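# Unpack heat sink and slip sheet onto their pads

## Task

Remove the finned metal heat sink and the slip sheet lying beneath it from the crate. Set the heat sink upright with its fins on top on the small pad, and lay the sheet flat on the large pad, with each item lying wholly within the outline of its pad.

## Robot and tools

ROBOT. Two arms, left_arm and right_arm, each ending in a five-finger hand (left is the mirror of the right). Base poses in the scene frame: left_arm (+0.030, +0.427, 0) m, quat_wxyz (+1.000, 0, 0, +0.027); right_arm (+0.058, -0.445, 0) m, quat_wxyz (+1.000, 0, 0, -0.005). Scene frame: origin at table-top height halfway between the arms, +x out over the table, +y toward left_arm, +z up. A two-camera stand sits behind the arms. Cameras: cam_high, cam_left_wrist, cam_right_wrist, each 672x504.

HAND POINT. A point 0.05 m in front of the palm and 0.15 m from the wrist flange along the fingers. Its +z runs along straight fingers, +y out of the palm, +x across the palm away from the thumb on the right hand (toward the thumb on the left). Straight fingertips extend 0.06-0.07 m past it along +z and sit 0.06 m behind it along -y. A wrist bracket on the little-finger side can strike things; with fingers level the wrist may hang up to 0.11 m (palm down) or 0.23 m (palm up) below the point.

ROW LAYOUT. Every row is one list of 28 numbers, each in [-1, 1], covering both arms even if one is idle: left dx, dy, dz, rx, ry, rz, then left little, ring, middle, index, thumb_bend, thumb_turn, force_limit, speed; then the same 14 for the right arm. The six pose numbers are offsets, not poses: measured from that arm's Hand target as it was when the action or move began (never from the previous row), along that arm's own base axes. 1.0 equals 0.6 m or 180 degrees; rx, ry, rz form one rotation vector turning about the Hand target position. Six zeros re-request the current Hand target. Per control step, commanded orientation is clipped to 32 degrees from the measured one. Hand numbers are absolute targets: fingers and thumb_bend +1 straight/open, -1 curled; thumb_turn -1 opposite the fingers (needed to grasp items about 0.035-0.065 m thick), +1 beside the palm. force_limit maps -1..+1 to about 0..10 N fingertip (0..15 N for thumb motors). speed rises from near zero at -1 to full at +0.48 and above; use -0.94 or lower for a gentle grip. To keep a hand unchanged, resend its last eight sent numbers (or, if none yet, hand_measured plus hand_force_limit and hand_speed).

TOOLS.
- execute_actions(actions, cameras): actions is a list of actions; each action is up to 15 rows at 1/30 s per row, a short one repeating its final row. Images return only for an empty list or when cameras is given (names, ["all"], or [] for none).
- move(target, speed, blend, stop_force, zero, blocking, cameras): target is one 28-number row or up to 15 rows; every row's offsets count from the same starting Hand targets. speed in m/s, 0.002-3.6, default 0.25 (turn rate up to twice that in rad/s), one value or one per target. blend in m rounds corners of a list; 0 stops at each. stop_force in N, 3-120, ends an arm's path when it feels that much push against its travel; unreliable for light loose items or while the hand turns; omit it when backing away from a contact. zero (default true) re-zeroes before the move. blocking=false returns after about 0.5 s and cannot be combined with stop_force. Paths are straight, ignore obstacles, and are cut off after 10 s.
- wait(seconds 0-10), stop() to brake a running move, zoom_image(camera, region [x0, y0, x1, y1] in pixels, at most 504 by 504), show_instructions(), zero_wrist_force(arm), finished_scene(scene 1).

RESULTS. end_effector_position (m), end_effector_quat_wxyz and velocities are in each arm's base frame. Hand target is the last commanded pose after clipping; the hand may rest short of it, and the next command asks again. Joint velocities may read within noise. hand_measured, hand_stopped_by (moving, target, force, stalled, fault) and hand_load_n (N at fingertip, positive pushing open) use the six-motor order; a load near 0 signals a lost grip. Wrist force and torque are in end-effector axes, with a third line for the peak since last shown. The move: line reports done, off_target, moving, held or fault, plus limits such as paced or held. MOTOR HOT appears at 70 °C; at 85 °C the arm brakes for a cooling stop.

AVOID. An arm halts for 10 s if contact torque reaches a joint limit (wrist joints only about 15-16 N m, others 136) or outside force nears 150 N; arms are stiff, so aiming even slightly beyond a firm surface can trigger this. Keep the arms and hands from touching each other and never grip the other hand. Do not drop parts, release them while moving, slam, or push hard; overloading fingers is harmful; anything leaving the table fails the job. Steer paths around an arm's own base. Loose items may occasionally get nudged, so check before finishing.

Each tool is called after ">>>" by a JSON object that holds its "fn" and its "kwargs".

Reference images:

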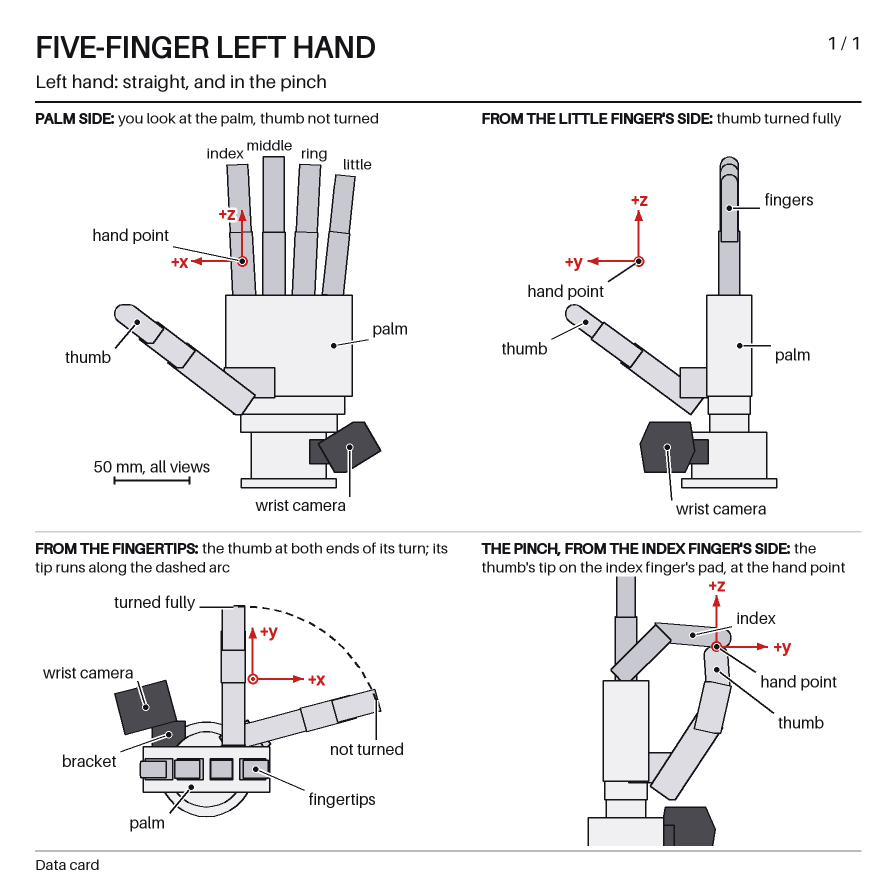

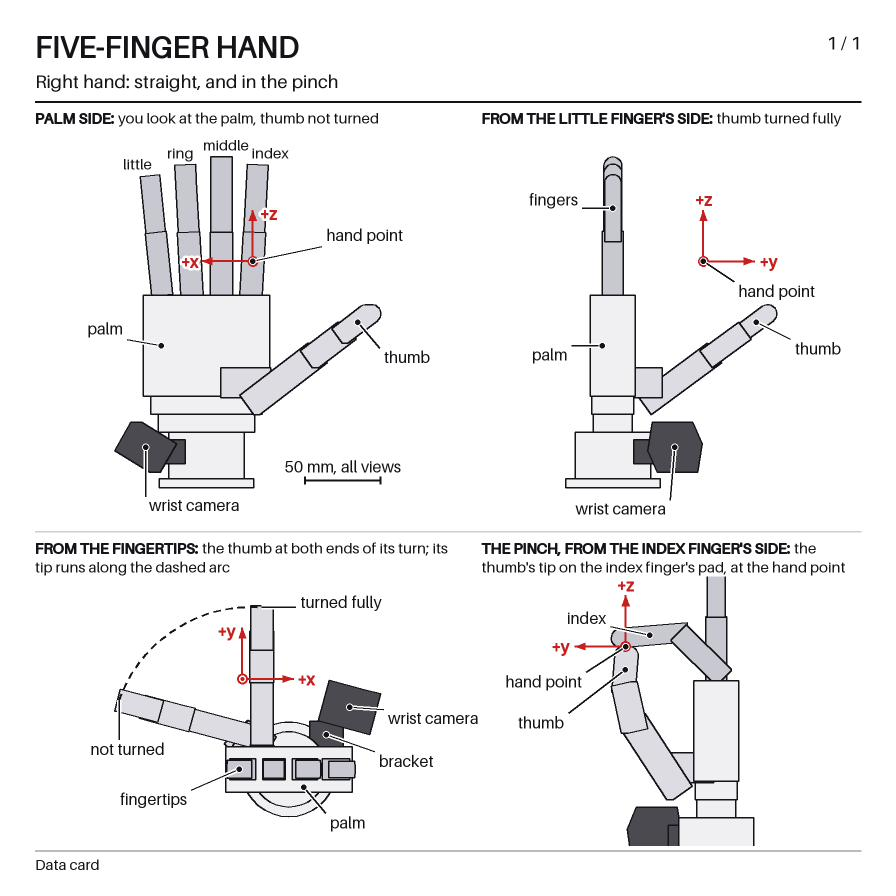

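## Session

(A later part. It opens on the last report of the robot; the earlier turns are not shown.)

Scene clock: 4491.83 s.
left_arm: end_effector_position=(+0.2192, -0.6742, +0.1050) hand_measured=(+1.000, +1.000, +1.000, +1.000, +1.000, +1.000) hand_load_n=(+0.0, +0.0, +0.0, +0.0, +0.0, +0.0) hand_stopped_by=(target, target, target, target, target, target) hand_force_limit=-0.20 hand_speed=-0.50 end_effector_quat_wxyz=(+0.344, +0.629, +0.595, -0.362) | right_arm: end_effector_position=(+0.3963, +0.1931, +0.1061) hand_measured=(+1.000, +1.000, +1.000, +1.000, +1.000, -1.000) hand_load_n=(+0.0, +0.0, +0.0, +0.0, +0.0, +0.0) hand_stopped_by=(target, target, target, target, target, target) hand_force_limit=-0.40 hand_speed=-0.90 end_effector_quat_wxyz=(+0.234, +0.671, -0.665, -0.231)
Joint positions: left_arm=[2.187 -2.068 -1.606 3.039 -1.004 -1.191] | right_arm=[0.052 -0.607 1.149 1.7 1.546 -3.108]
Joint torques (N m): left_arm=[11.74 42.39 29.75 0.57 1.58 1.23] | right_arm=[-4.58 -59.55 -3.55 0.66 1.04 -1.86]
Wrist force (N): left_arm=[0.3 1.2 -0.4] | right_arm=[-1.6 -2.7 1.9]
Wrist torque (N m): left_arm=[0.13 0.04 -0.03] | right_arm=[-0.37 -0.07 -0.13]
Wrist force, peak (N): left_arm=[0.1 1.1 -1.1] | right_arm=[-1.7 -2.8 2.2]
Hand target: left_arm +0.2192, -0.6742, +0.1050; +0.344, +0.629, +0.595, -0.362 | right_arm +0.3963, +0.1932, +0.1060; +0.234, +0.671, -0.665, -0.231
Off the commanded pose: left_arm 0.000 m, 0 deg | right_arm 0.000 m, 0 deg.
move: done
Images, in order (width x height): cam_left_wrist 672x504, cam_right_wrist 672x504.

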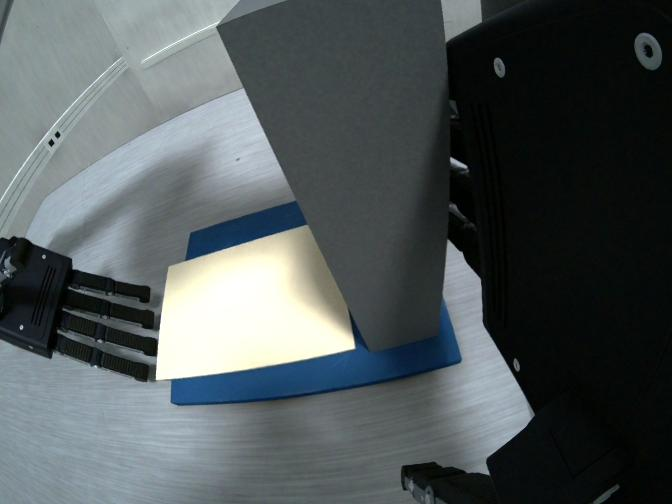

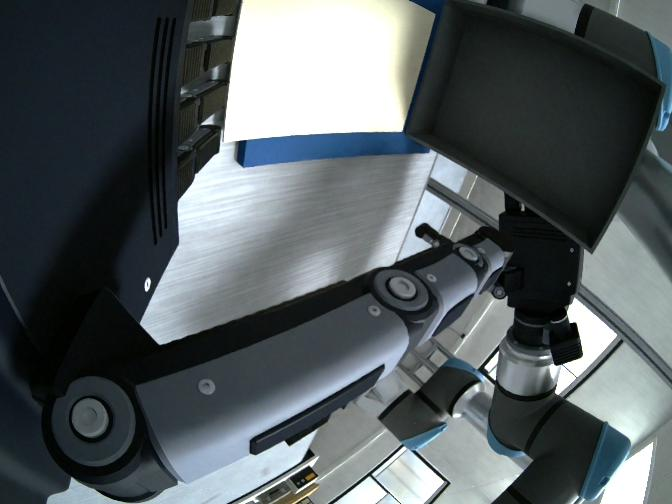

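>>> {"fn": "move", "kwargs": {"target": [[-0.0083,0,0,0,0,0,1,1,1,1,1,1,-0.2,-0.5,0,0,0.2067,0,0,0,1,1,1,1,1,-1,-0.4,-0.9],[-0.011,-0.05,0,0,0,0,1,1,1,1,1,1,-0.2,-0.5,-0.2105,0.0067,0.2067,0,0,0,0.4,0.4,0.6,0.4,1,-1,-0.4,-0.6],[-0.011,-0.05,0,0,0,0,1,1,1,1,1,1,-0.2,-0.5,-0.2105,0.0067,0.1117,0,0,0,0.4,0.4,0.6,0.4,1,-1,-0.4,-0.6]], "speed": 0.1, "cameras": ["cam_high","cam_left_wrist","cam_right_wrist"]}}

>>> {"fn": "zoom_image", "kwargs": {"camera": "cam_high", "region": [120, 290, 260, 390]}}

Scene clock: 4601.67 s.
left_arm: end_effector_position=(+0.2126, -0.7042, +0.1050) hand_measured=(+1.000, +1.000, +1.000, +1.000, +1.000, +1.000) hand_load_n=(+0.0, +0.0, +0.0, +0.0, +0.0, +0.0) hand_stopped_by=(target, target, target, target, target, target) hand_force_limit=-0.20 hand_speed=-0.50 end_effector_quat_wxyz=(+0.344, +0.629, +0.595, -0.362) | right_arm: end_effector_position=(+0.2699, +0.1972, +0.1731) hand_measured=(+0.400, +0.400, +0.600, +0.400, +1.000, -1.000) hand_load_n=(+0.0, +0.5, +0.0, +0.0, +0.0, +0.0) hand_stopped_by=(target, target, target, target, target, target) hand_force_limit=-0.40 hand_speed=-0.60 end_effector_quat_wxyz=(+0.234, +0.671, -0.665, -0.231)
Joint positions: left_arm=[2.142 -2.12 -1.519 3.02 -1.04 -1.222] | right_arm=[0.074 -0.943 1.591 1.593 1.532 -3.091]
Joint torques (N m): left_arm=[14.95 49.33 6.89 1.62 2.07 1.11] | right_arm=[-3.94 -43.08 -24.51 3.68 0.46 -1.52]
Wrist force (N): left_arm=[-0.1 0.9 -0.5] | right_arm=[-1.2 -3.0 2.1]
Wrist torque (N m): left_arm=[0.08 0.07 0.11] | right_arm=[-0.35 -0.19 -0.15]
Wrist force, peak (N): left_arm=[0.2 1.4 -0.8] | right_arm=[-1.5 -3.5 2.9]
Hand target: left_arm +0.2126, -0.7042, +0.1050; +0.344, +0.629, +0.595, -0.362 | right_arm +0.2700, +0.1972, +0.1731; +0.234, +0.671, -0.665, -0.231
Off the commanded pose: left_arm 0.000 m, 0 deg | right_arm 0.000 m, 0 deg.
move: done

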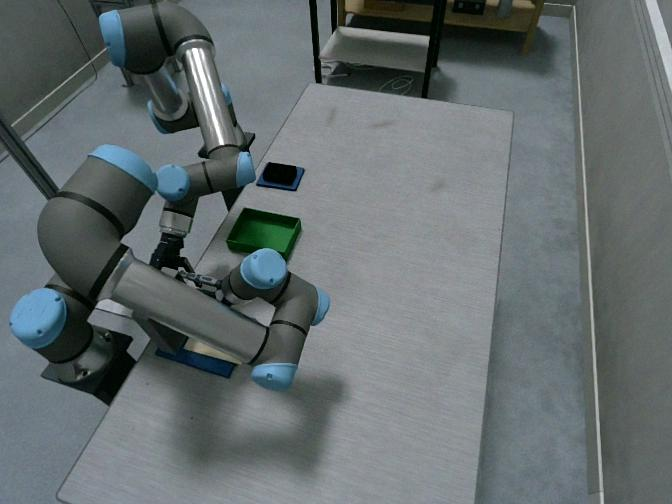

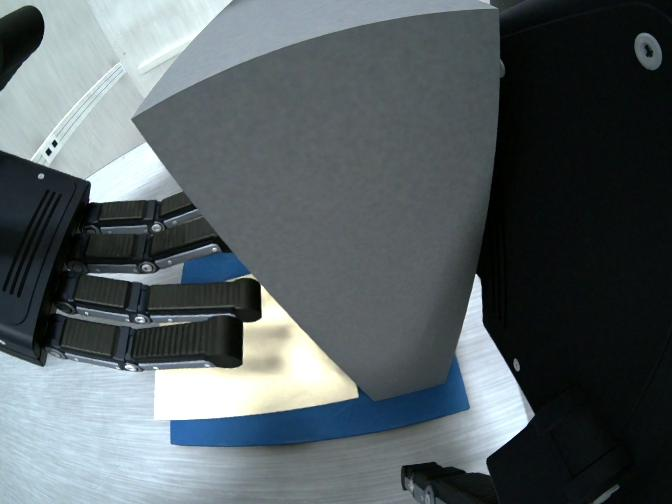

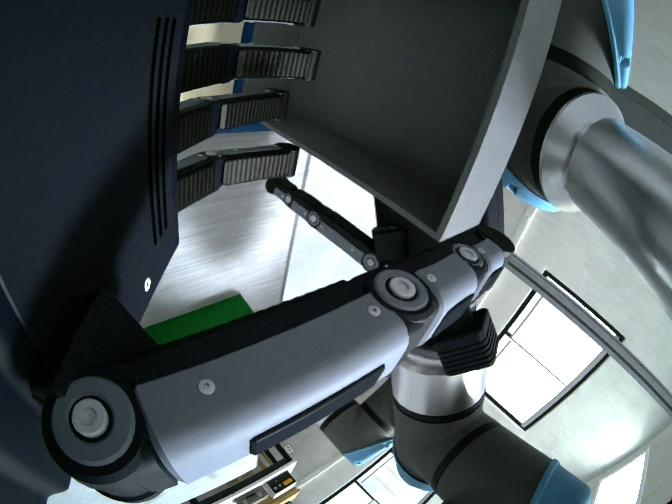

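Scaled by 3.600.

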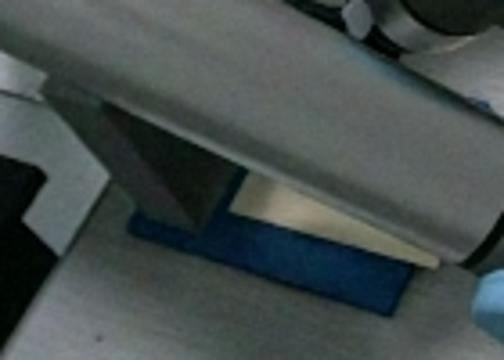

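>>> {"fn": "zoom_image", "kwargs": {"camera": "cam_high", "region": [125, 300, 195, 370]}}

Scaled by 7.200.

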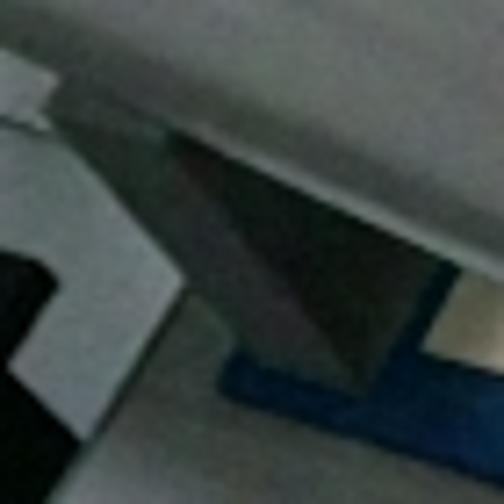

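>>> {"fn": "move", "kwargs": {"target": [0,0,0,0,0,0,1,1,1,1,1,1,-0.2,-0.5,-0.083,-0.0083,0,0,0,0,0.4,0.4,0.6,0.4,1,-1,-0.4,-0.6], "speed": 0.06, "stop_force": 4, "cameras": ["cam_left_wrist","cam_right_wrist"]}}

Scene clock: 4628.63 s.
left_arm: end_effector_position=(+0.2126, -0.7042, +0.1050) hand_measured=(+1.000, +1.000, +1.000, +1.000, +1.000, +1.000) hand_load_n=(+0.0, +0.0, +0.0, +0.0, +0.0, +0.0) hand_stopped_by=(target, target, target, target, target, target) hand_force_limit=-0.20 hand_speed=-0.50 end_effector_quat_wxyz=(+0.344, +0.629, +0.595, -0.362) | right_arm: end_effector_position=(+0.2202, +0.1922, +0.1731) hand_measured=(+0.400, +0.400, +0.600, +0.400, +1.000, -1.000) hand_load_n=(+0.0, +0.0, +0.0, +0.0, -0.5, +0.0) hand_stopped_by=(target, target, target, target, target, target) hand_force_limit=-0.40 hand_speed=-0.60 end_effector_quat_wxyz=(+0.234, +0.671, -0.665, -0.231)
Joint positions: left_arm=[2.142 -2.12 -1.519 3.02 -1.04 -1.222] | right_arm=[0.071 -1.036 1.755 1.522 1.534 -3.093]
Joint torques (N m): left_arm=[14.43 49.58 7.34 1.43 2.03 1] | right_arm=[0.15 -26.89 -22.14 4.7 -0.52 -0.78]
Wrist force (N): left_arm=[0.4 0.7 -0.7] | right_arm=[-1.1 -3.1 1.8]
Wrist torque (N m): left_arm=[0.06 -0.01 0.14] | right_arm=[-0.36 -0.20 -0.14]
Wrist force, peak (N): left_arm=[0.4 1.1 -1.1] | right_arm=[-1.3 -3.7 1.9]
Hand target: left_arm +0.2126, -0.7042, +0.1050; +0.344, +0.629, +0.595, -0.362 | right_arm +0.2202, +0.1922, +0.1731; +0.234, +0.671, -0.665, -0.231
Off the commanded pose: left_arm 0.000 m, 0 deg | right_arm 0.000 m, 0 deg.
move: done
Images, in order (width x height): cam_left_wrist 672x504, cam_right_wrist 672x504.

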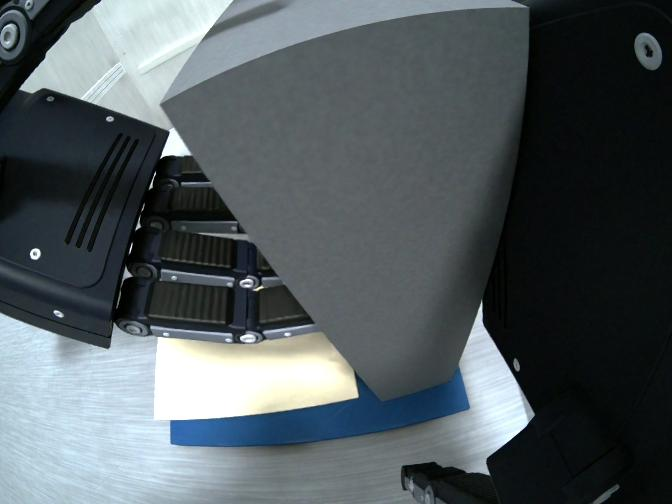

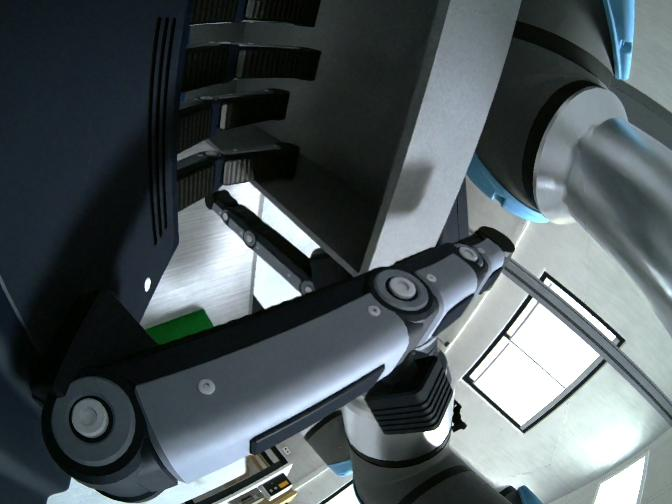

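>>> {"fn": "move", "kwargs": {"target": [0,0,0,0,0,0,1,1,1,1,1,1,-0.2,-0.5,-0.05,0,0,0,0,0,0.4,0.4,0.6,0.4,1,-1,-0.4,-0.6], "speed": 0.015, "stop_force": 4, "cameras": ["cam_high","cam_left_wrist","cam_right_wrist"]}}

>>> {"fn": "zoom_image", "kwargs": {"camera": "cam_high", "region": [125, 300, 195, 370]}}

Scene clock: 4636.97 s.
left_arm: end_effector_position=(+0.2126, -0.7042, +0.1050) hand_measured=(+1.000, +1.000, +1.000, +1.000, +1.000, +1.000) hand_load_n=(+0.0, +0.0, +0.0, +0.0, +0.0, +0.0) hand_stopped_by=(target, target, target, target, target, target) hand_force_limit=-0.20 hand_speed=-0.50 end_effector_quat_wxyz=(+0.344, +0.629, +0.595, -0.362) | right_arm: end_effector_position=(+0.2008, +0.1922, +0.1731) hand_measured=(+0.400, +0.400, +0.600, +0.400, +1.000, -1.000) hand_load_n=(+0.0, +0.0, +0.0, +0.0, +0.0, +0.0) hand_stopped_by=(target, target, target, target, target, target) hand_force_limit=-0.40 hand_speed=-0.60 end_effector_quat_wxyz=(+0.234, +0.671, -0.665, -0.231)
Joint positions: left_arm=[2.142 -2.12 -1.519 3.02 -1.04 -1.222] | right_arm=[0.074 -1.07 1.813 1.497 1.532 -3.091]
Joint torques (N m): left_arm=[15.34 48.81 6.88 1.39 2.01 1.01] | right_arm=[4.06 -33.06 -14.62 1.34 -1.47 2.11]
Wrist force (N): left_arm=[0.4 1.0 -0.7] | right_arm=[-1.3 -3.0 1.6]
Wrist torque (N m): left_arm=[0.10 -0.02 0.14] | right_arm=[-0.32 -0.13 -0.14]
Wrist force, peak (N): left_arm=[0.4 1.1 -1.1] | right_arm=[-1.3 -3.6 1.8]
Hand target: left_arm +0.2126, -0.7042, +0.1050; +0.344, +0.629, +0.595, -0.362 | right_arm +0.2009, +0.1922, +0.1731; +0.234, +0.671, -0.665, -0.231 (not the last commanded pose)
Off the commanded pose: left_arm 0.000 m, 0 deg | right_arm 0.011 m, 0 deg.
move: held (right_arm; a check stopped the path); limits=held
pose unreachable (right arm): on one or more control steps of this call, first in action 0 (counted from 0), this arm could not follow its commanded pose, so it was not sent that pose on those steps. It may still have moved: this result reports where it is.
cause: moving toward the commanded pose would bring a part of the arm too close to another arm (a part of this arm just beyond joint 6 (wrist 3) and a part of the left arm just beyond its joint 6 (wrist 3), 6 mm apart when this arm was first held).

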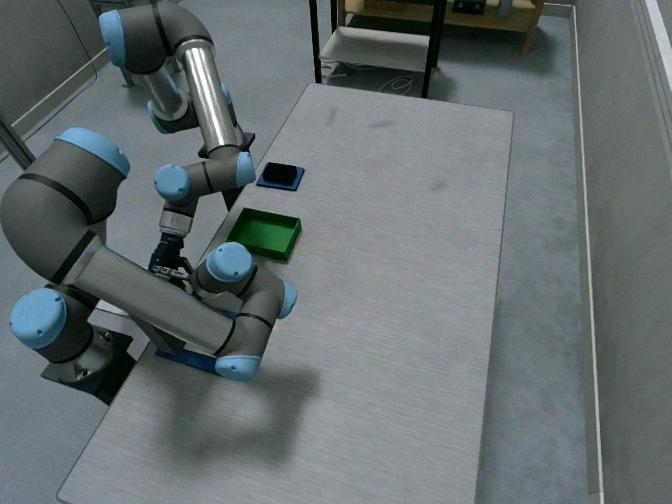

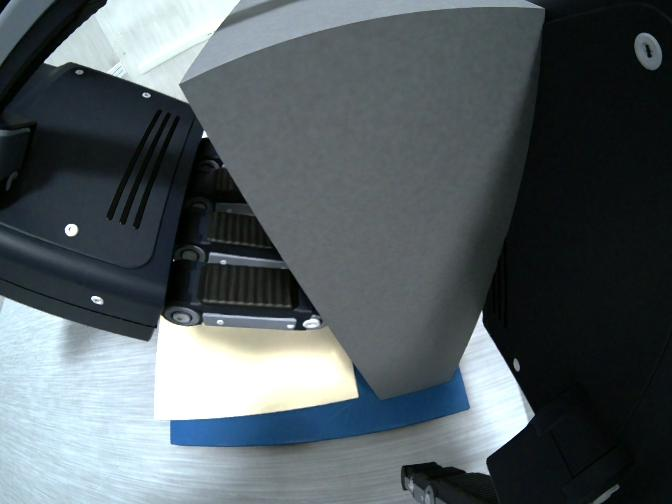

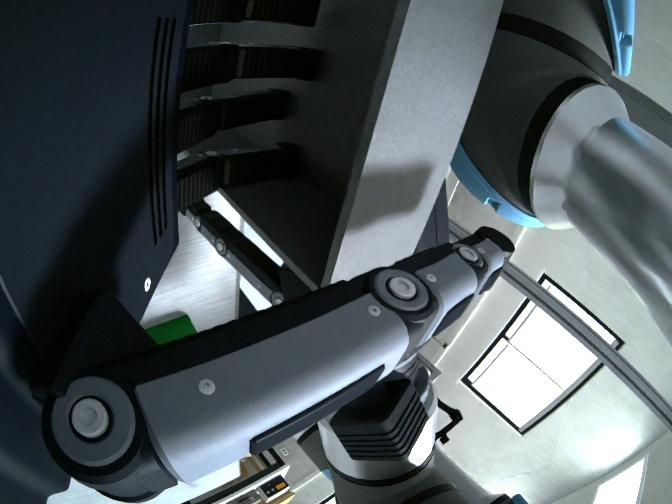

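Scaled by 7.200.

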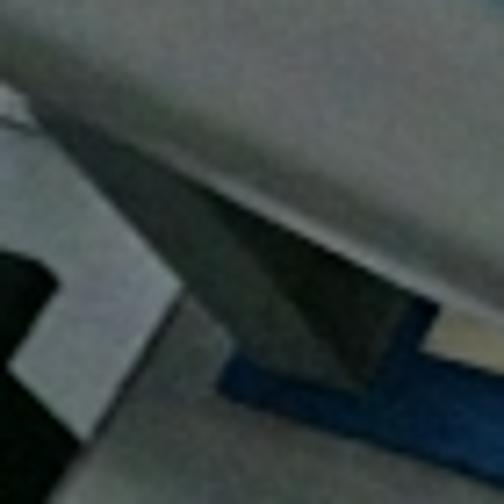

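>>> {"fn": "execute_actions", "kwargs": {"actions": []}}

Scene clock: 4693.30 s.
left_arm: end_effector_position=(+0.2126, -0.7042, +0.1050) hand_measured=(+1.000, +1.000, +1.000, +1.000, +1.000, +1.000) hand_load_n=(+0.0, +0.0, +0.0, +0.0, +0.0, +0.0) hand_stopped_by=(target, target, target, target, target, target) hand_force_limit=-0.20 hand_speed=-0.50 end_effector_quat_wxyz=(+0.344, +0.629, +0.595, -0.362) | right_arm: end_effector_position=(+0.2009, +0.1922, +0.1731) hand_measured=(+0.400, +0.400, +0.600, +0.400, +1.000, -1.000) hand_load_n=(+0.0, +0.0, +0.5, +0.0, +0.0, +0.0) hand_stopped_by=(target, target, target, target, target, target) hand_force_limit=-0.40 hand_speed=-0.60 end_effector_quat_wxyz=(+0.234, +0.671, -0.665, -0.231)
Joint positions: left_arm=[2.142 -2.12 -1.519 3.02 -1.04 -1.222] | right_arm=[0.074 -1.07 1.813 1.497 1.532 -3.091]
Joint velocities: within noise
Joint torques (N m): left_arm=[14.45 49.41 7.05 1.26 1.64 1.03] | right_arm=[-4.32 -25.42 -23.13 4.2 -1.23 1.72]
Motor temperatures (°C): left_arm=[28 29 28 36 37 35] | right_arm=[31 29 30 33 37 41]
Wrist force (N): left_arm=[-0.2 1.0 -0.7] | right_arm=[-1.4 -3.3 1.7]
Wrist torque (N m): left_arm=[0.09 0.08 0.10] | right_arm=[-0.38 -0.11 -0.16]
Wrist force, peak (N): left_arm=[0.2 1.3 -0.8] | right_arm=[-1.3 -3.4 1.9]
Hand target: left_arm +0.2126, -0.7042, +0.1050; +0.344, +0.629, +0.595, -0.362 | right_arm +0.2009, +0.1922, +0.1731; +0.234, +0.671, -0.665, -0.231 (not the last commanded pose)
Off the commanded pose: left_arm 0.000 m, 0 deg | right_arm 0.011 m, 0 deg.

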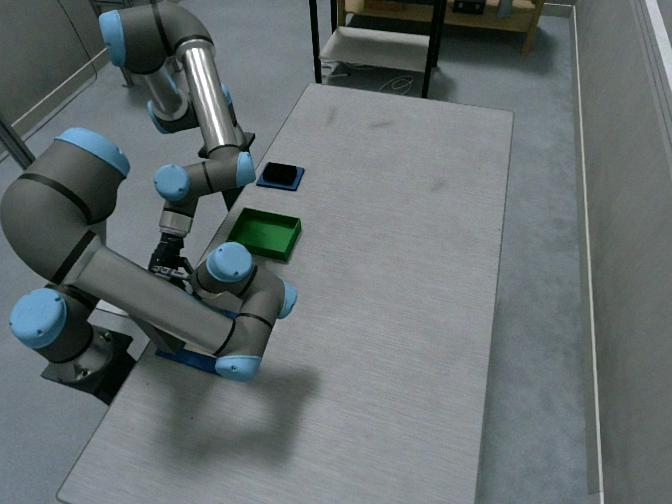

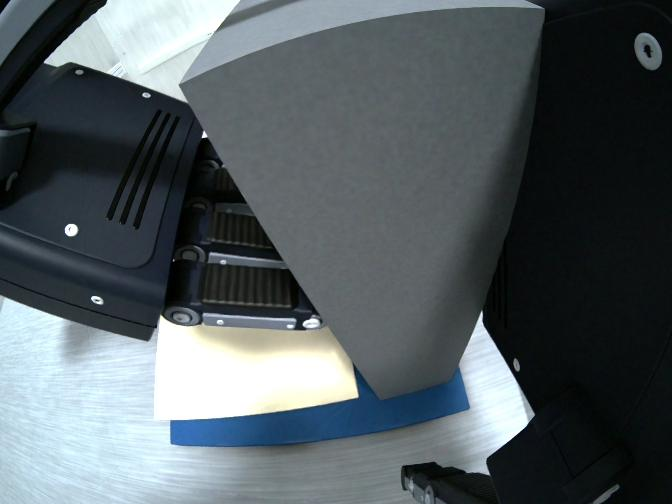

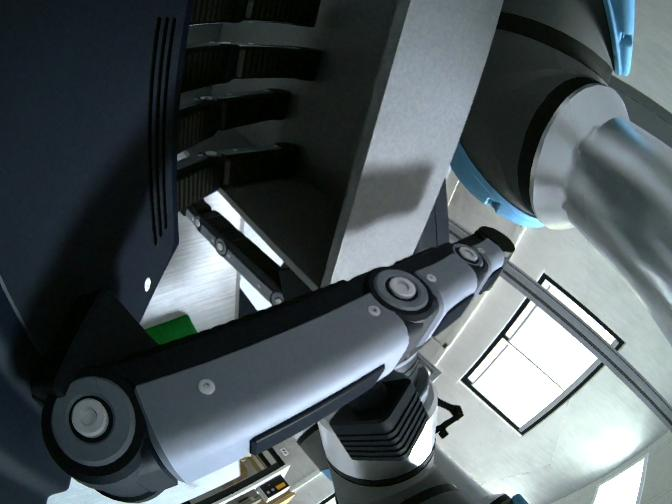

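>>> {"fn": "move", "kwargs": {"target": [0.0027, 0.05, -0.025, 0,0,0, 1,1,1,1,1,1,-0.2,-0.5, 0,0,0,0,0,0, 0.4,0.4,0.6,0.4,1,-1,-0.4,-0.6], "speed": 0.05, "cameras": ["cam_left_wrist","cam_right_wrist"]}}

Scene clock: 4718.93 s.
left_arm: end_effector_position=(+0.2144, -0.6741, +0.0901) hand_measured=(+1.000, +1.000, +1.000, +1.000, +1.000, +1.000) hand_load_n=(+0.0, +0.0, +0.0, +0.0, +0.0, +0.0) hand_stopped_by=(target, target, target, target, target, target) hand_force_limit=-0.20 hand_speed=-0.50 end_effector_quat_wxyz=(+0.344, +0.629, +0.595, -0.362) | right_arm: end_effector_position=(+0.2009, +0.1922, +0.1731) hand_measured=(+0.400, +0.400, +0.600, +0.400, +1.000, -1.000) hand_load_n=(+0.0, +0.0, +0.0, +0.0, +0.0, +0.0) hand_stopped_by=(target, target, target, target, target, target) hand_force_limit=-0.40 hand_speed=-0.60 end_effector_quat_wxyz=(+0.234, +0.671, -0.665, -0.231)
Joint positions: left_arm=[2.179 -2.082 -1.627 3.077 -1.01 -1.197] | right_arm=[0.074 -1.07 1.813 1.497 1.532 -3.091]
Joint torques (N m): left_arm=[-13.16 29.84 29.58 -2.13 -0.97 -0.88] | right_arm=[-4.26 -25.79 -22.03 4.11 -0.91 1.3]
Wrist force (N): left_arm=[0.3 0.9 -0.7] | right_arm=[-1.3 -3.6 1.4]
Wrist torque (N m): left_arm=[0.12 0.03 -0.02] | right_arm=[-0.36 -0.12 -0.16]
Wrist force, peak (N): left_arm=[0.6 1.3 -0.9] | right_arm=[-1.5 -3.8 1.3]
Hand target: left_arm +0.2142, -0.6742, +0.0900; +0.344, +0.629, +0.595, -0.362 | right_arm +0.2009, +0.1922, +0.1731; +0.234, +0.671, -0.665, -0.231
Off the commanded pose: left_arm 0.000 m, 0 deg | right_arm 0.000 m, 0 deg.
move: done
Images, in order (width x height): cam_left_wrist 672x504, cam_right_wrist 672x504.

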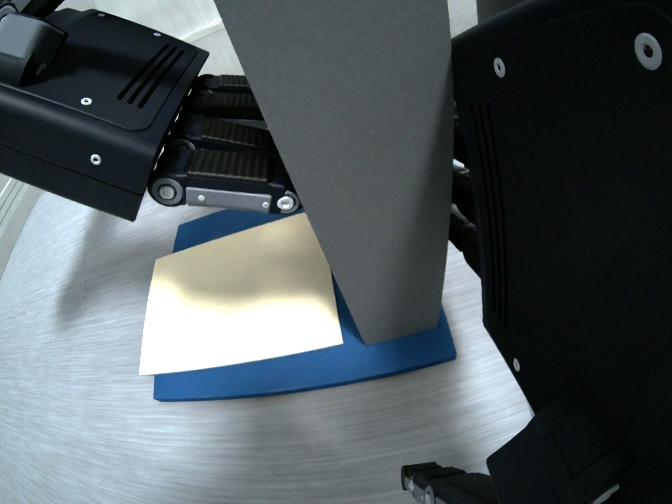

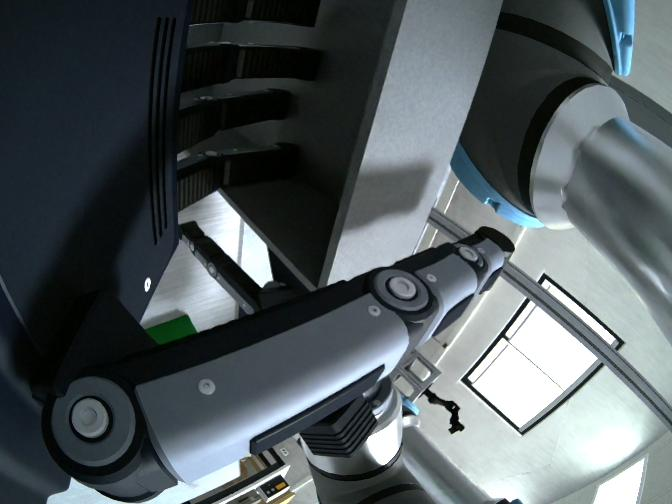

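>>> {"fn": "move", "kwargs": {"target": [0.02, -0.0011, 0, 0,0,0, 1,1,1,1,1,1,-0.2,-0.5, 0,0,0,0,0,0, 0.4,0.4,0.6,0.4,1,-1,-0.4,-0.6], "speed": 0.01, "stop_force": 3, "cameras": ["cam_left_wrist"]}}

>>> {"fn": "move", "kwargs": {"target": [0,0,0,0,0,0, 1,1,1,1,1,1,-0.2,-0.5, -0.04,-0.0004,0,0,0,0, 0.4,0.4,0.6,0.4,1,-1,-0.4,-0.6], "speed": 0.015, "stop_force": 6, "cameras": ["cam_left_wrist","cam_right_wrist"]}}

Scene clock: 4731.67 s.
left_arm: end_effector_position=(+0.2152, -0.6743, +0.0900) hand_measured=(+1.000, +1.000, +1.000, +1.000, +1.000, +1.000) hand_load_n=(+0.0, +0.0, +0.0, +0.0, +0.0, +0.0) hand_stopped_by=(target, target, target, target, target, target) hand_force_limit=-0.20 hand_speed=-0.50 end_effector_quat_wxyz=(+0.344, +0.629, +0.595, -0.362) | right_arm: end_effector_position=(+0.2009, +0.1922, +0.1731) hand_measured=(+0.400, +0.400, +0.600, +0.400, +1.000, -1.000) hand_load_n=(+0.0, +0.0, +0.0, +0.5, +0.0, +0.0) hand_stopped_by=(target, target, target, target, target, target) hand_force_limit=-0.40 hand_speed=-0.60 end_effector_quat_wxyz=(+0.234, +0.671, -0.665, -0.231)
Joint positions: left_arm=[2.181 -2.084 -1.625 3.076 -1.009 -1.196] | right_arm=[0.074 -1.07 1.813 1.497 1.532 -3.091]
Joint torques (N m): left_arm=[-12.42 47.48 6.12 1.57 -0.93 -0.73] | right_arm=[-4.51 -25.27 -19.38 4.11 -0.63 0.95]
Wrist force (N): left_arm=[0.0 -0.4 -0.5] | right_arm=[-1.2 -4.1 0.9]
Wrist torque (N m): left_arm=[0.03 0.04 0.04] | right_arm=[-0.32 -0.18 -0.13]
Wrist force, peak (N): left_arm=[0.6 -2.6 -1.4] | right_arm=[-0.7 -6.3 -1.1]
Hand target: left_arm +0.2152, -0.6743, +0.0900; +0.344, +0.629, +0.595, -0.362 (not the last commanded pose) | right_arm +0.2009, +0.1922, +0.1731; +0.234, +0.671, -0.665, -0.231
Off the commanded pose: left_arm 0.011 m, 0 deg | right_arm 0.000 m, 0 deg.
move: contact (left_arm)
Images, in order (width x height): cam_left_wrist 672x504.

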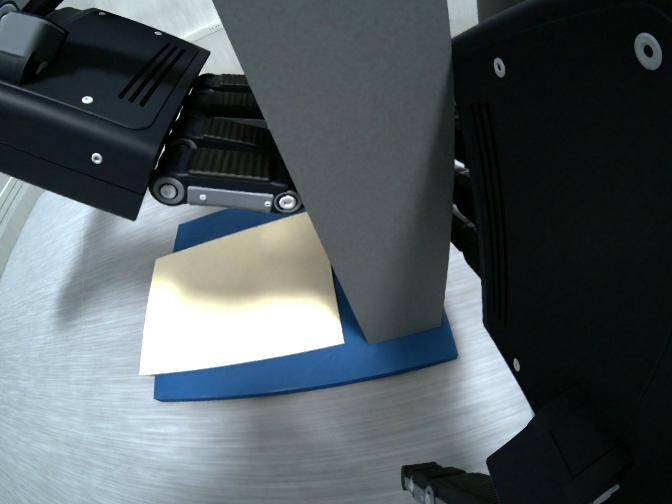

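Scene clock: 4733.03 s.
left_arm: end_effector_position=(+0.2152, -0.6743, +0.0900) hand_measured=(+1.000, +1.000, +1.000, +1.000, +1.000, +1.000) hand_load_n=(+0.0, +0.0, +0.0, +0.0, +0.0, +0.0) hand_stopped_by=(target, target, target, target, target, target) hand_force_limit=-0.20 hand_speed=-0.50 end_effector_quat_wxyz=(+0.344, +0.629, +0.595, -0.362) | right_arm: end_effector_position=(+0.1950, +0.1921, +0.1730) hand_measured=(+0.400, +0.400, +0.600, +0.400, +1.000, -1.000) hand_load_n=(+0.0, +0.0, +0.0, +0.0, -0.5, +0.0) hand_stopped_by=(target, target, target, target, target, target) hand_force_limit=-0.40 hand_speed=-0.60 end_effector_quat_wxyz=(+0.234, +0.671, -0.665, -0.231)
Joint positions: left_arm=[2.18 -2.084 -1.625 3.076 -1.009 -1.196] | right_arm=[0.075 -1.08 1.83 1.49 1.531 -3.09]
Joint torques (N m): left_arm=[4.38 41.4 14.53 1.49 -0.69 -0.75] | right_arm=[-4.78 -24.74 -21.83 4.71 1.12 -1.86]
Wrist force (N): left_arm=[0.0 -0.3 -1.0] | right_arm=[-1.1 -3.6 0.9]
Wrist torque (N m): left_arm=[0.08 0.02 0.03] | right_arm=[-0.29 -0.11 -0.12]
Wrist force, peak (N): left_arm=[-1.5 -9.0 -1.3] | right_arm=[-1.5 -9.9 -5.8]
Hand target: left_arm +0.2152, -0.6743, +0.0900; +0.344, +0.629, +0.595, -0.362 | right_arm +0.1950, +0.1921, +0.1730; +0.234, +0.671, -0.665, -0.231 (not the last commanded pose)
Off the commanded pose: left_arm 0.000 m, 0 deg | right_arm 0.018 m, 0 deg.
move: contact (right_arm)
Images, in order (width x height): cam_left_wrist 672x504, cam_right_wrist 672x504.

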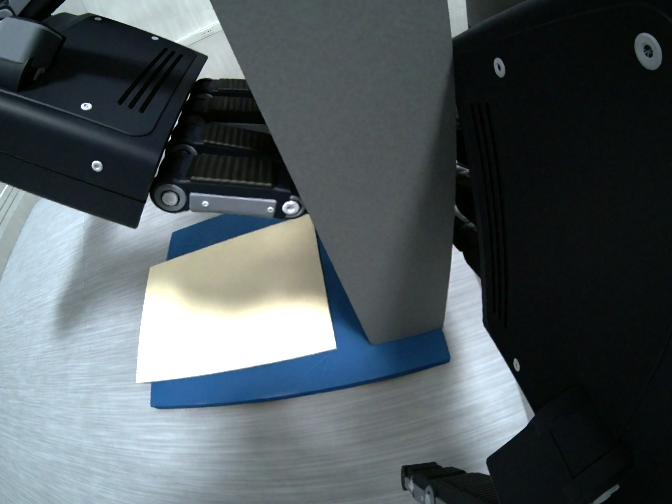

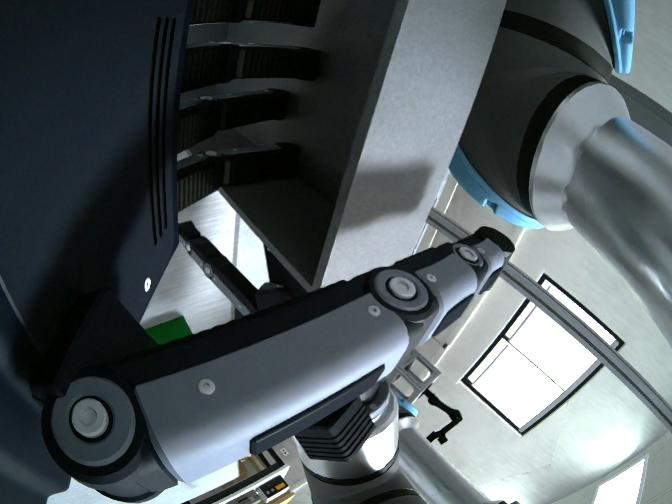

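>>> {"fn": "move", "kwargs": {"target": [0,0,0,0,0,0, 1,1,1,1,1,1,-0.2,-0.5, -0.005,0,0,0,0,0, 0.4,0.4,0.6,0.4,1,-1,-0.4,-0.6], "speed": 0.01}}

Scene clock: 4758.93 s.
left_arm: end_effector_position=(+0.2152, -0.6743, +0.0900) hand_measured=(+1.000, +1.000, +1.000, +1.000, +1.000, +1.000) hand_load_n=(+0.0, +0.0, +0.0, +0.0, +0.0, +0.0) hand_stopped_by=(target, target, target, target, target, target) hand_force_limit=-0.20 hand_speed=-0.50 end_effector_quat_wxyz=(+0.344, +0.629, +0.595, -0.362) | right_arm: end_effector_position=(+0.1920, +0.1921, +0.1730) hand_measured=(+0.400, +0.400, +0.600, +0.400, +1.000, -1.000) hand_load_n=(+0.0, +0.0, +0.0, -1.5, +0.0, +0.0) hand_stopped_by=(target, target, target, target, target, target) hand_force_limit=-0.40 hand_speed=-0.60 end_effector_quat_wxyz=(+0.234, +0.671, -0.665, -0.231)
Joint positions: left_arm=[2.181 -2.084 -1.625 3.076 -1.009 -1.196] | right_arm=[0.075 -1.085 1.839 1.486 1.531 -3.089]
Joint torques (N m): left_arm=[15.61 29.45 31 1.44 -0.31 -0.78] | right_arm=[10.23 -33.19 -3.13 1.7 -1.09 1.6]
Wrist force (N): left_arm=[-2.7 -15.4 -1.7] | right_arm=[-1.7 -14.5 -11.0]
Wrist torque (N m): left_arm=[-0.60 0.06 0.84] | right_arm=[-0.01 -0.22 -0.10]
Wrist force, peak (N): left_arm=[-2.9 -15.4 -1.5] | right_arm=[-1.8 -14.4 -11.1]
Hand target: left_arm +0.2152, -0.6743, +0.0900; +0.344, +0.629, +0.595, -0.362 | right_arm +0.1920, +0.1921, +0.1730; +0.234, +0.671, -0.665, -0.231
Off the commanded pose: left_arm 0.000 m, 0 deg | right_arm 0.000 m, 0 deg.
move: done

>>> {"fn": "move", "kwargs": {"target": [0,0,0.0133,0,0,0, 1,1,1,1,1,1,-0.2,-0.5, 0,0,0.0133,0,0,0, 0.4,0.4,0.6,0.4,1,-1,-0.4,-0.6], "speed": 0.02, "cameras": ["cam_left_wrist","cam_right_wrist"]}}

Scene clock: 4769.67 s.
left_arm: end_effector_position=(+0.2152, -0.6743, +0.0981) hand_measured=(+1.000, +1.000, +1.000, +1.000, +1.000, +1.000) hand_load_n=(+0.0, +0.0, +0.0, +0.0, +0.0, +0.0) hand_stopped_by=(target, target, target, target, target, target) hand_force_limit=-0.20 hand_speed=-0.50 end_effector_quat_wxyz=(+0.344, +0.629, +0.595, -0.362) | right_arm: end_effector_position=(+0.1920, +0.1921, +0.1812) hand_measured=(+0.400, +0.400, +0.600, +0.400, +1.000, -1.000) hand_load_n=(+0.0, +0.0, +0.0, +2.0, +0.0, +0.0) hand_stopped_by=(target, target, target, target, target, target) hand_force_limit=-0.40 hand_speed=-0.60 end_effector_quat_wxyz=(+0.234, +0.671, -0.665, -0.231)
Joint positions: left_arm=[2.181 -2.073 -1.617 3.058 -1.009 -1.196] | right_arm=[0.075 -1.098 1.833 1.506 1.531 -3.089]
Joint torques (N m): left_arm=[15.05 31.18 21.6 1.51 -0.35 -0.72] | right_arm=[3.2 -25.49 -14.7 1.23 1.14 -2.18]
Wrist force (N): left_arm=[0.6 -3.2 -0.9] | right_arm=[-1.0 -6.8 0.2]
Wrist torque (N m): left_arm=[0.01 0.06 0.16] | right_arm=[-0.30 -0.10 -0.17]
Wrist force, peak (N): left_arm=[-2.7 -15.7 -1.5] | right_arm=[-1.6 -14.6 -11.3]
Hand target: left_arm +0.2152, -0.6743, +0.0980; +0.344, +0.629, +0.595, -0.362 | right_arm +0.1920, +0.1921, +0.1810; +0.234, +0.671, -0.665, -0.231
Off the commanded pose: left_arm 0.000 m, 0 deg | right_arm 0.000 m, 0 deg.
move: done
Images, in order (width x height): cam_left_wrist 672x504, cam_right_wrist 672x504.

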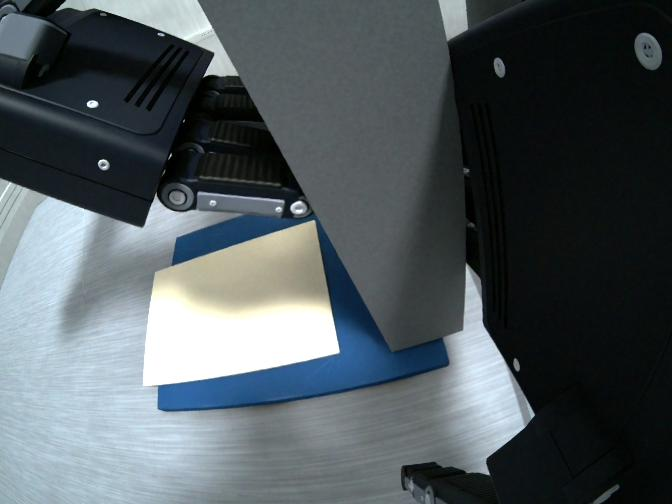

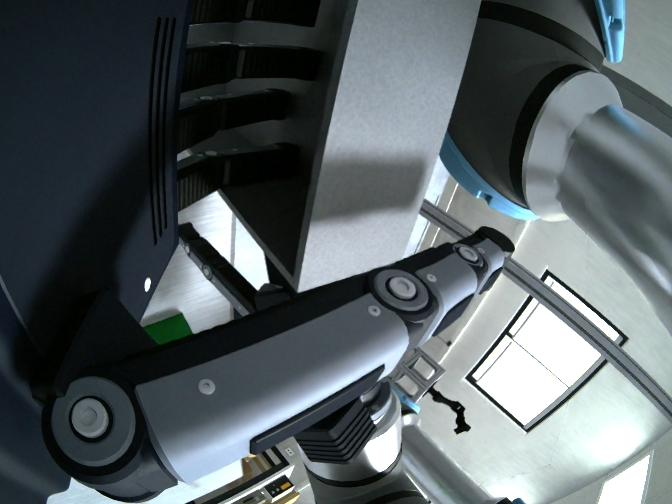

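>>> {"fn": "zoom_image", "kwargs": {"camera": "cam_left_wrist", "region": [250, 150, 550, 450]}}

>>> {"fn": "zoom_image", "kwargs": {"camera": "cam_right_wrist", "region": [170, 0, 520, 300]}}

Scaled by 1.680 from the camera's 672x504 image, which has a finer 960x720 frame.

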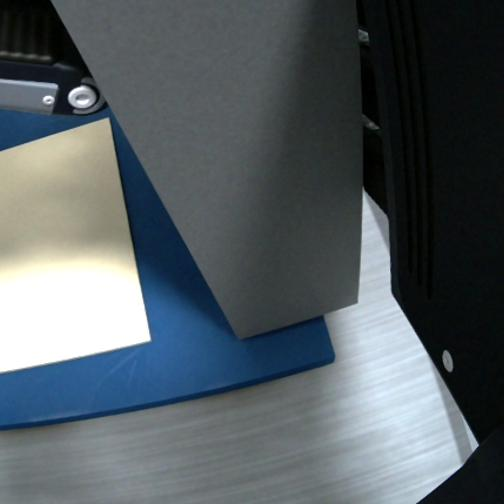

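Scaled by 1.440 from the camera's 672x504 image, which has a finer 960x720 frame.

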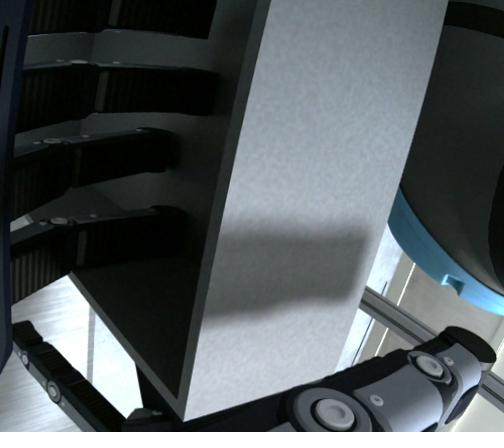

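>>> {"fn": "move", "kwargs": {"target": [0,0,0,0,0,0, 1,1,1,1,1,1,-0.2,-0.5, -0.0025,0,0,0,0,0, 0.4,0.4,0.6,0.4,1,-1,-0.4,-0.6], "speed": 0.01, "cameras": ["cam_left_wrist","cam_high"]}}

Scene clock: 4809.00 s.
left_arm: end_effector_position=(+0.2152, -0.6743, +0.0980) hand_measured=(+1.000, +1.000, +1.000, +1.000, +1.000, +1.000) hand_load_n=(+0.0, +0.0, +0.0, +0.0, +0.0, +0.0) hand_stopped_by=(target, target, target, target, target, target) hand_force_limit=-0.20 hand_speed=-0.50 end_effector_quat_wxyz=(+0.344, +0.629, +0.595, -0.362) | right_arm: end_effector_position=(+0.1905, +0.1921, +0.1810) hand_measured=(+0.400, +0.400, +0.600, +0.400, +1.000, -1.000) hand_load_n=(+0.0, +0.5, +0.0, +5.5, +0.0, +0.0) hand_stopped_by=(target, target, target, target, target, target) hand_force_limit=-0.40 hand_speed=-0.60 end_effector_quat_wxyz=(+0.234, +0.671, -0.665, -0.231)
Joint positions: left_arm=[2.181 -2.074 -1.617 3.058 -1.009 -1.196] | right_arm=[0.076 -1.101 1.838 1.503 1.531 -3.089]
Joint torques (N m): left_arm=[13.72 29.88 8.8 1.59 -0.47 1.05] | right_arm=[8.64 -37.72 -2.72 1.95 -1.12 1.8]
Wrist force (N): left_arm=[-1.9 -8.6 -0.4] | right_arm=[-2.4 -12.3 -1.7]
Wrist torque (N m): left_arm=[-0.16 0.03 0.28] | right_arm=[-0.17 -0.22 -0.20]
Wrist force, peak (N): left_arm=[-1.9 -8.9 -0.7] | right_arm=[-2.4 -12.4 -1.8]
Hand target: left_arm +0.2152, -0.6743, +0.0980; +0.344, +0.629, +0.595, -0.362 | right_arm +0.1905, +0.1921, +0.1810; +0.234, +0.671, -0.665, -0.231
Off the commanded pose: left_arm 0.000 m, 0 deg | right_arm 0.000 m, 0 deg.
move: done
Images, in order (width x height): cam_high 672x504, cam_left_wrist 672x504.

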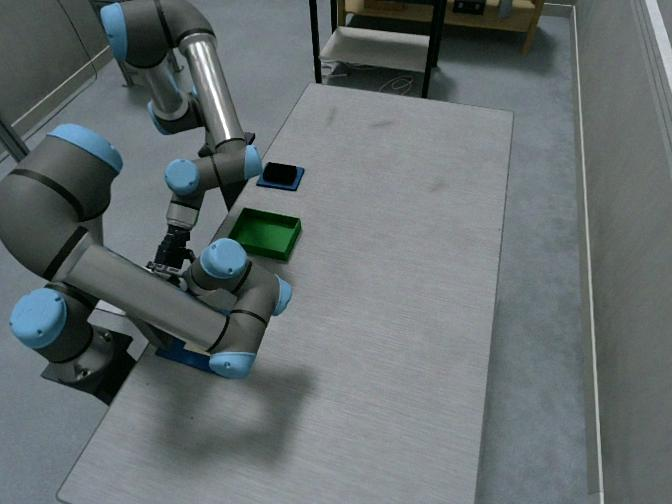

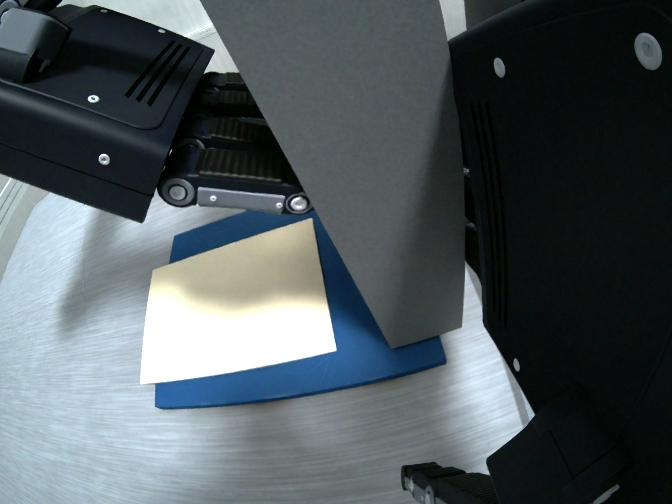

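>>> {"fn": "move", "kwargs": {"target": [0,0,0.0167,0,0,0, 1,1,1,1,1,1,-0.2,-0.5, 0,0,0.0167,0,0,0, 0.4,0.4,0.6,0.4,1,-1,-0.4,-0.6], "speed": 0.02, "cameras": ["cam_left_wrist","cam_right_wrist"]}}

Scene clock: 4816.23 s.
left_arm: end_effector_position=(+0.2153, -0.6743, +0.1082) hand_measured=(+1.000, +1.000, +1.000, +1.000, +1.000, +1.000) hand_load_n=(+0.5, +0.0, +0.0, +0.0, +0.0, +0.0) hand_stopped_by=(target, target, target, target, target, target) hand_force_limit=-0.20 hand_speed=-0.50 end_effector_quat_wxyz=(+0.344, +0.629, +0.595, -0.362) | right_arm: end_effector_position=(+0.1905, +0.1921, +0.1912) hand_measured=(+0.400, +0.400, +0.600, +0.400, +1.000, -1.000) hand_load_n=(+0.0, +1.0, +0.0, +3.0, +0.0, +0.0) hand_stopped_by=(target, target, target, target, target, target) hand_force_limit=-0.40 hand_speed=-0.60 end_effector_quat_wxyz=(+0.234, +0.671, -0.665, -0.231)
Joint positions: left_arm=[2.181 -2.061 -1.607 3.035 -1.009 -1.196] | right_arm=[0.076 -1.117 1.83 1.528 1.531 -3.089]
Joint torques (N m): left_arm=[12.81 29.05 19.14 1.56 -0.63 0.21] | right_arm=[7.32 -24.53 -12.85 1.32 -0.99 1.76]
Wrist force (N): left_arm=[0.3 -3.8 -1.0] | right_arm=[-0.7 -7.6 0.7]
Wrist torque (N m): left_arm=[0.00 0.08 0.19] | right_arm=[-0.28 -0.19 -0.19]
Wrist force, peak (N): left_arm=[-1.7 -9.1 -0.4] | right_arm=[-2.8 -12.6 -1.7]
Hand target: left_arm +0.2152, -0.6743, +0.1080; +0.344, +0.629, +0.595, -0.362 | right_arm +0.1905, +0.1921, +0.1910; +0.234, +0.671, -0.665, -0.231
Off the commanded pose: left_arm 0.000 m, 0 deg | right_arm 0.000 m, 0 deg.
move: done
Images, in order (width x height): cam_left_wrist 672x504, cam_right_wrist 672x504.

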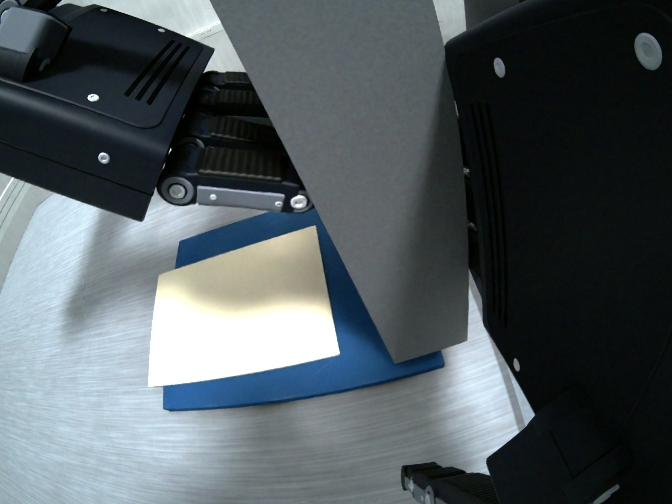

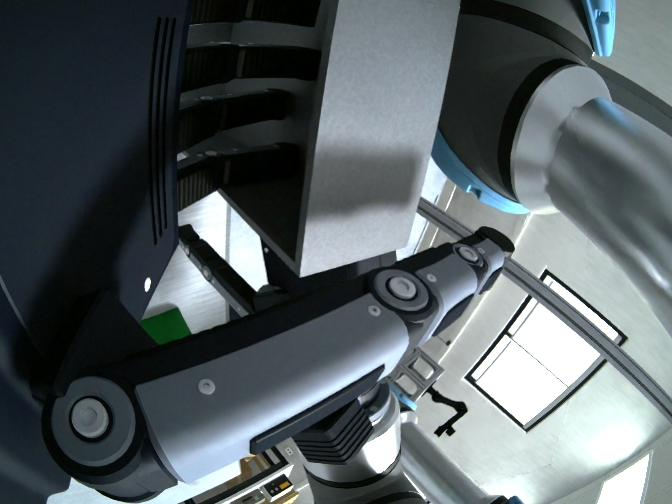

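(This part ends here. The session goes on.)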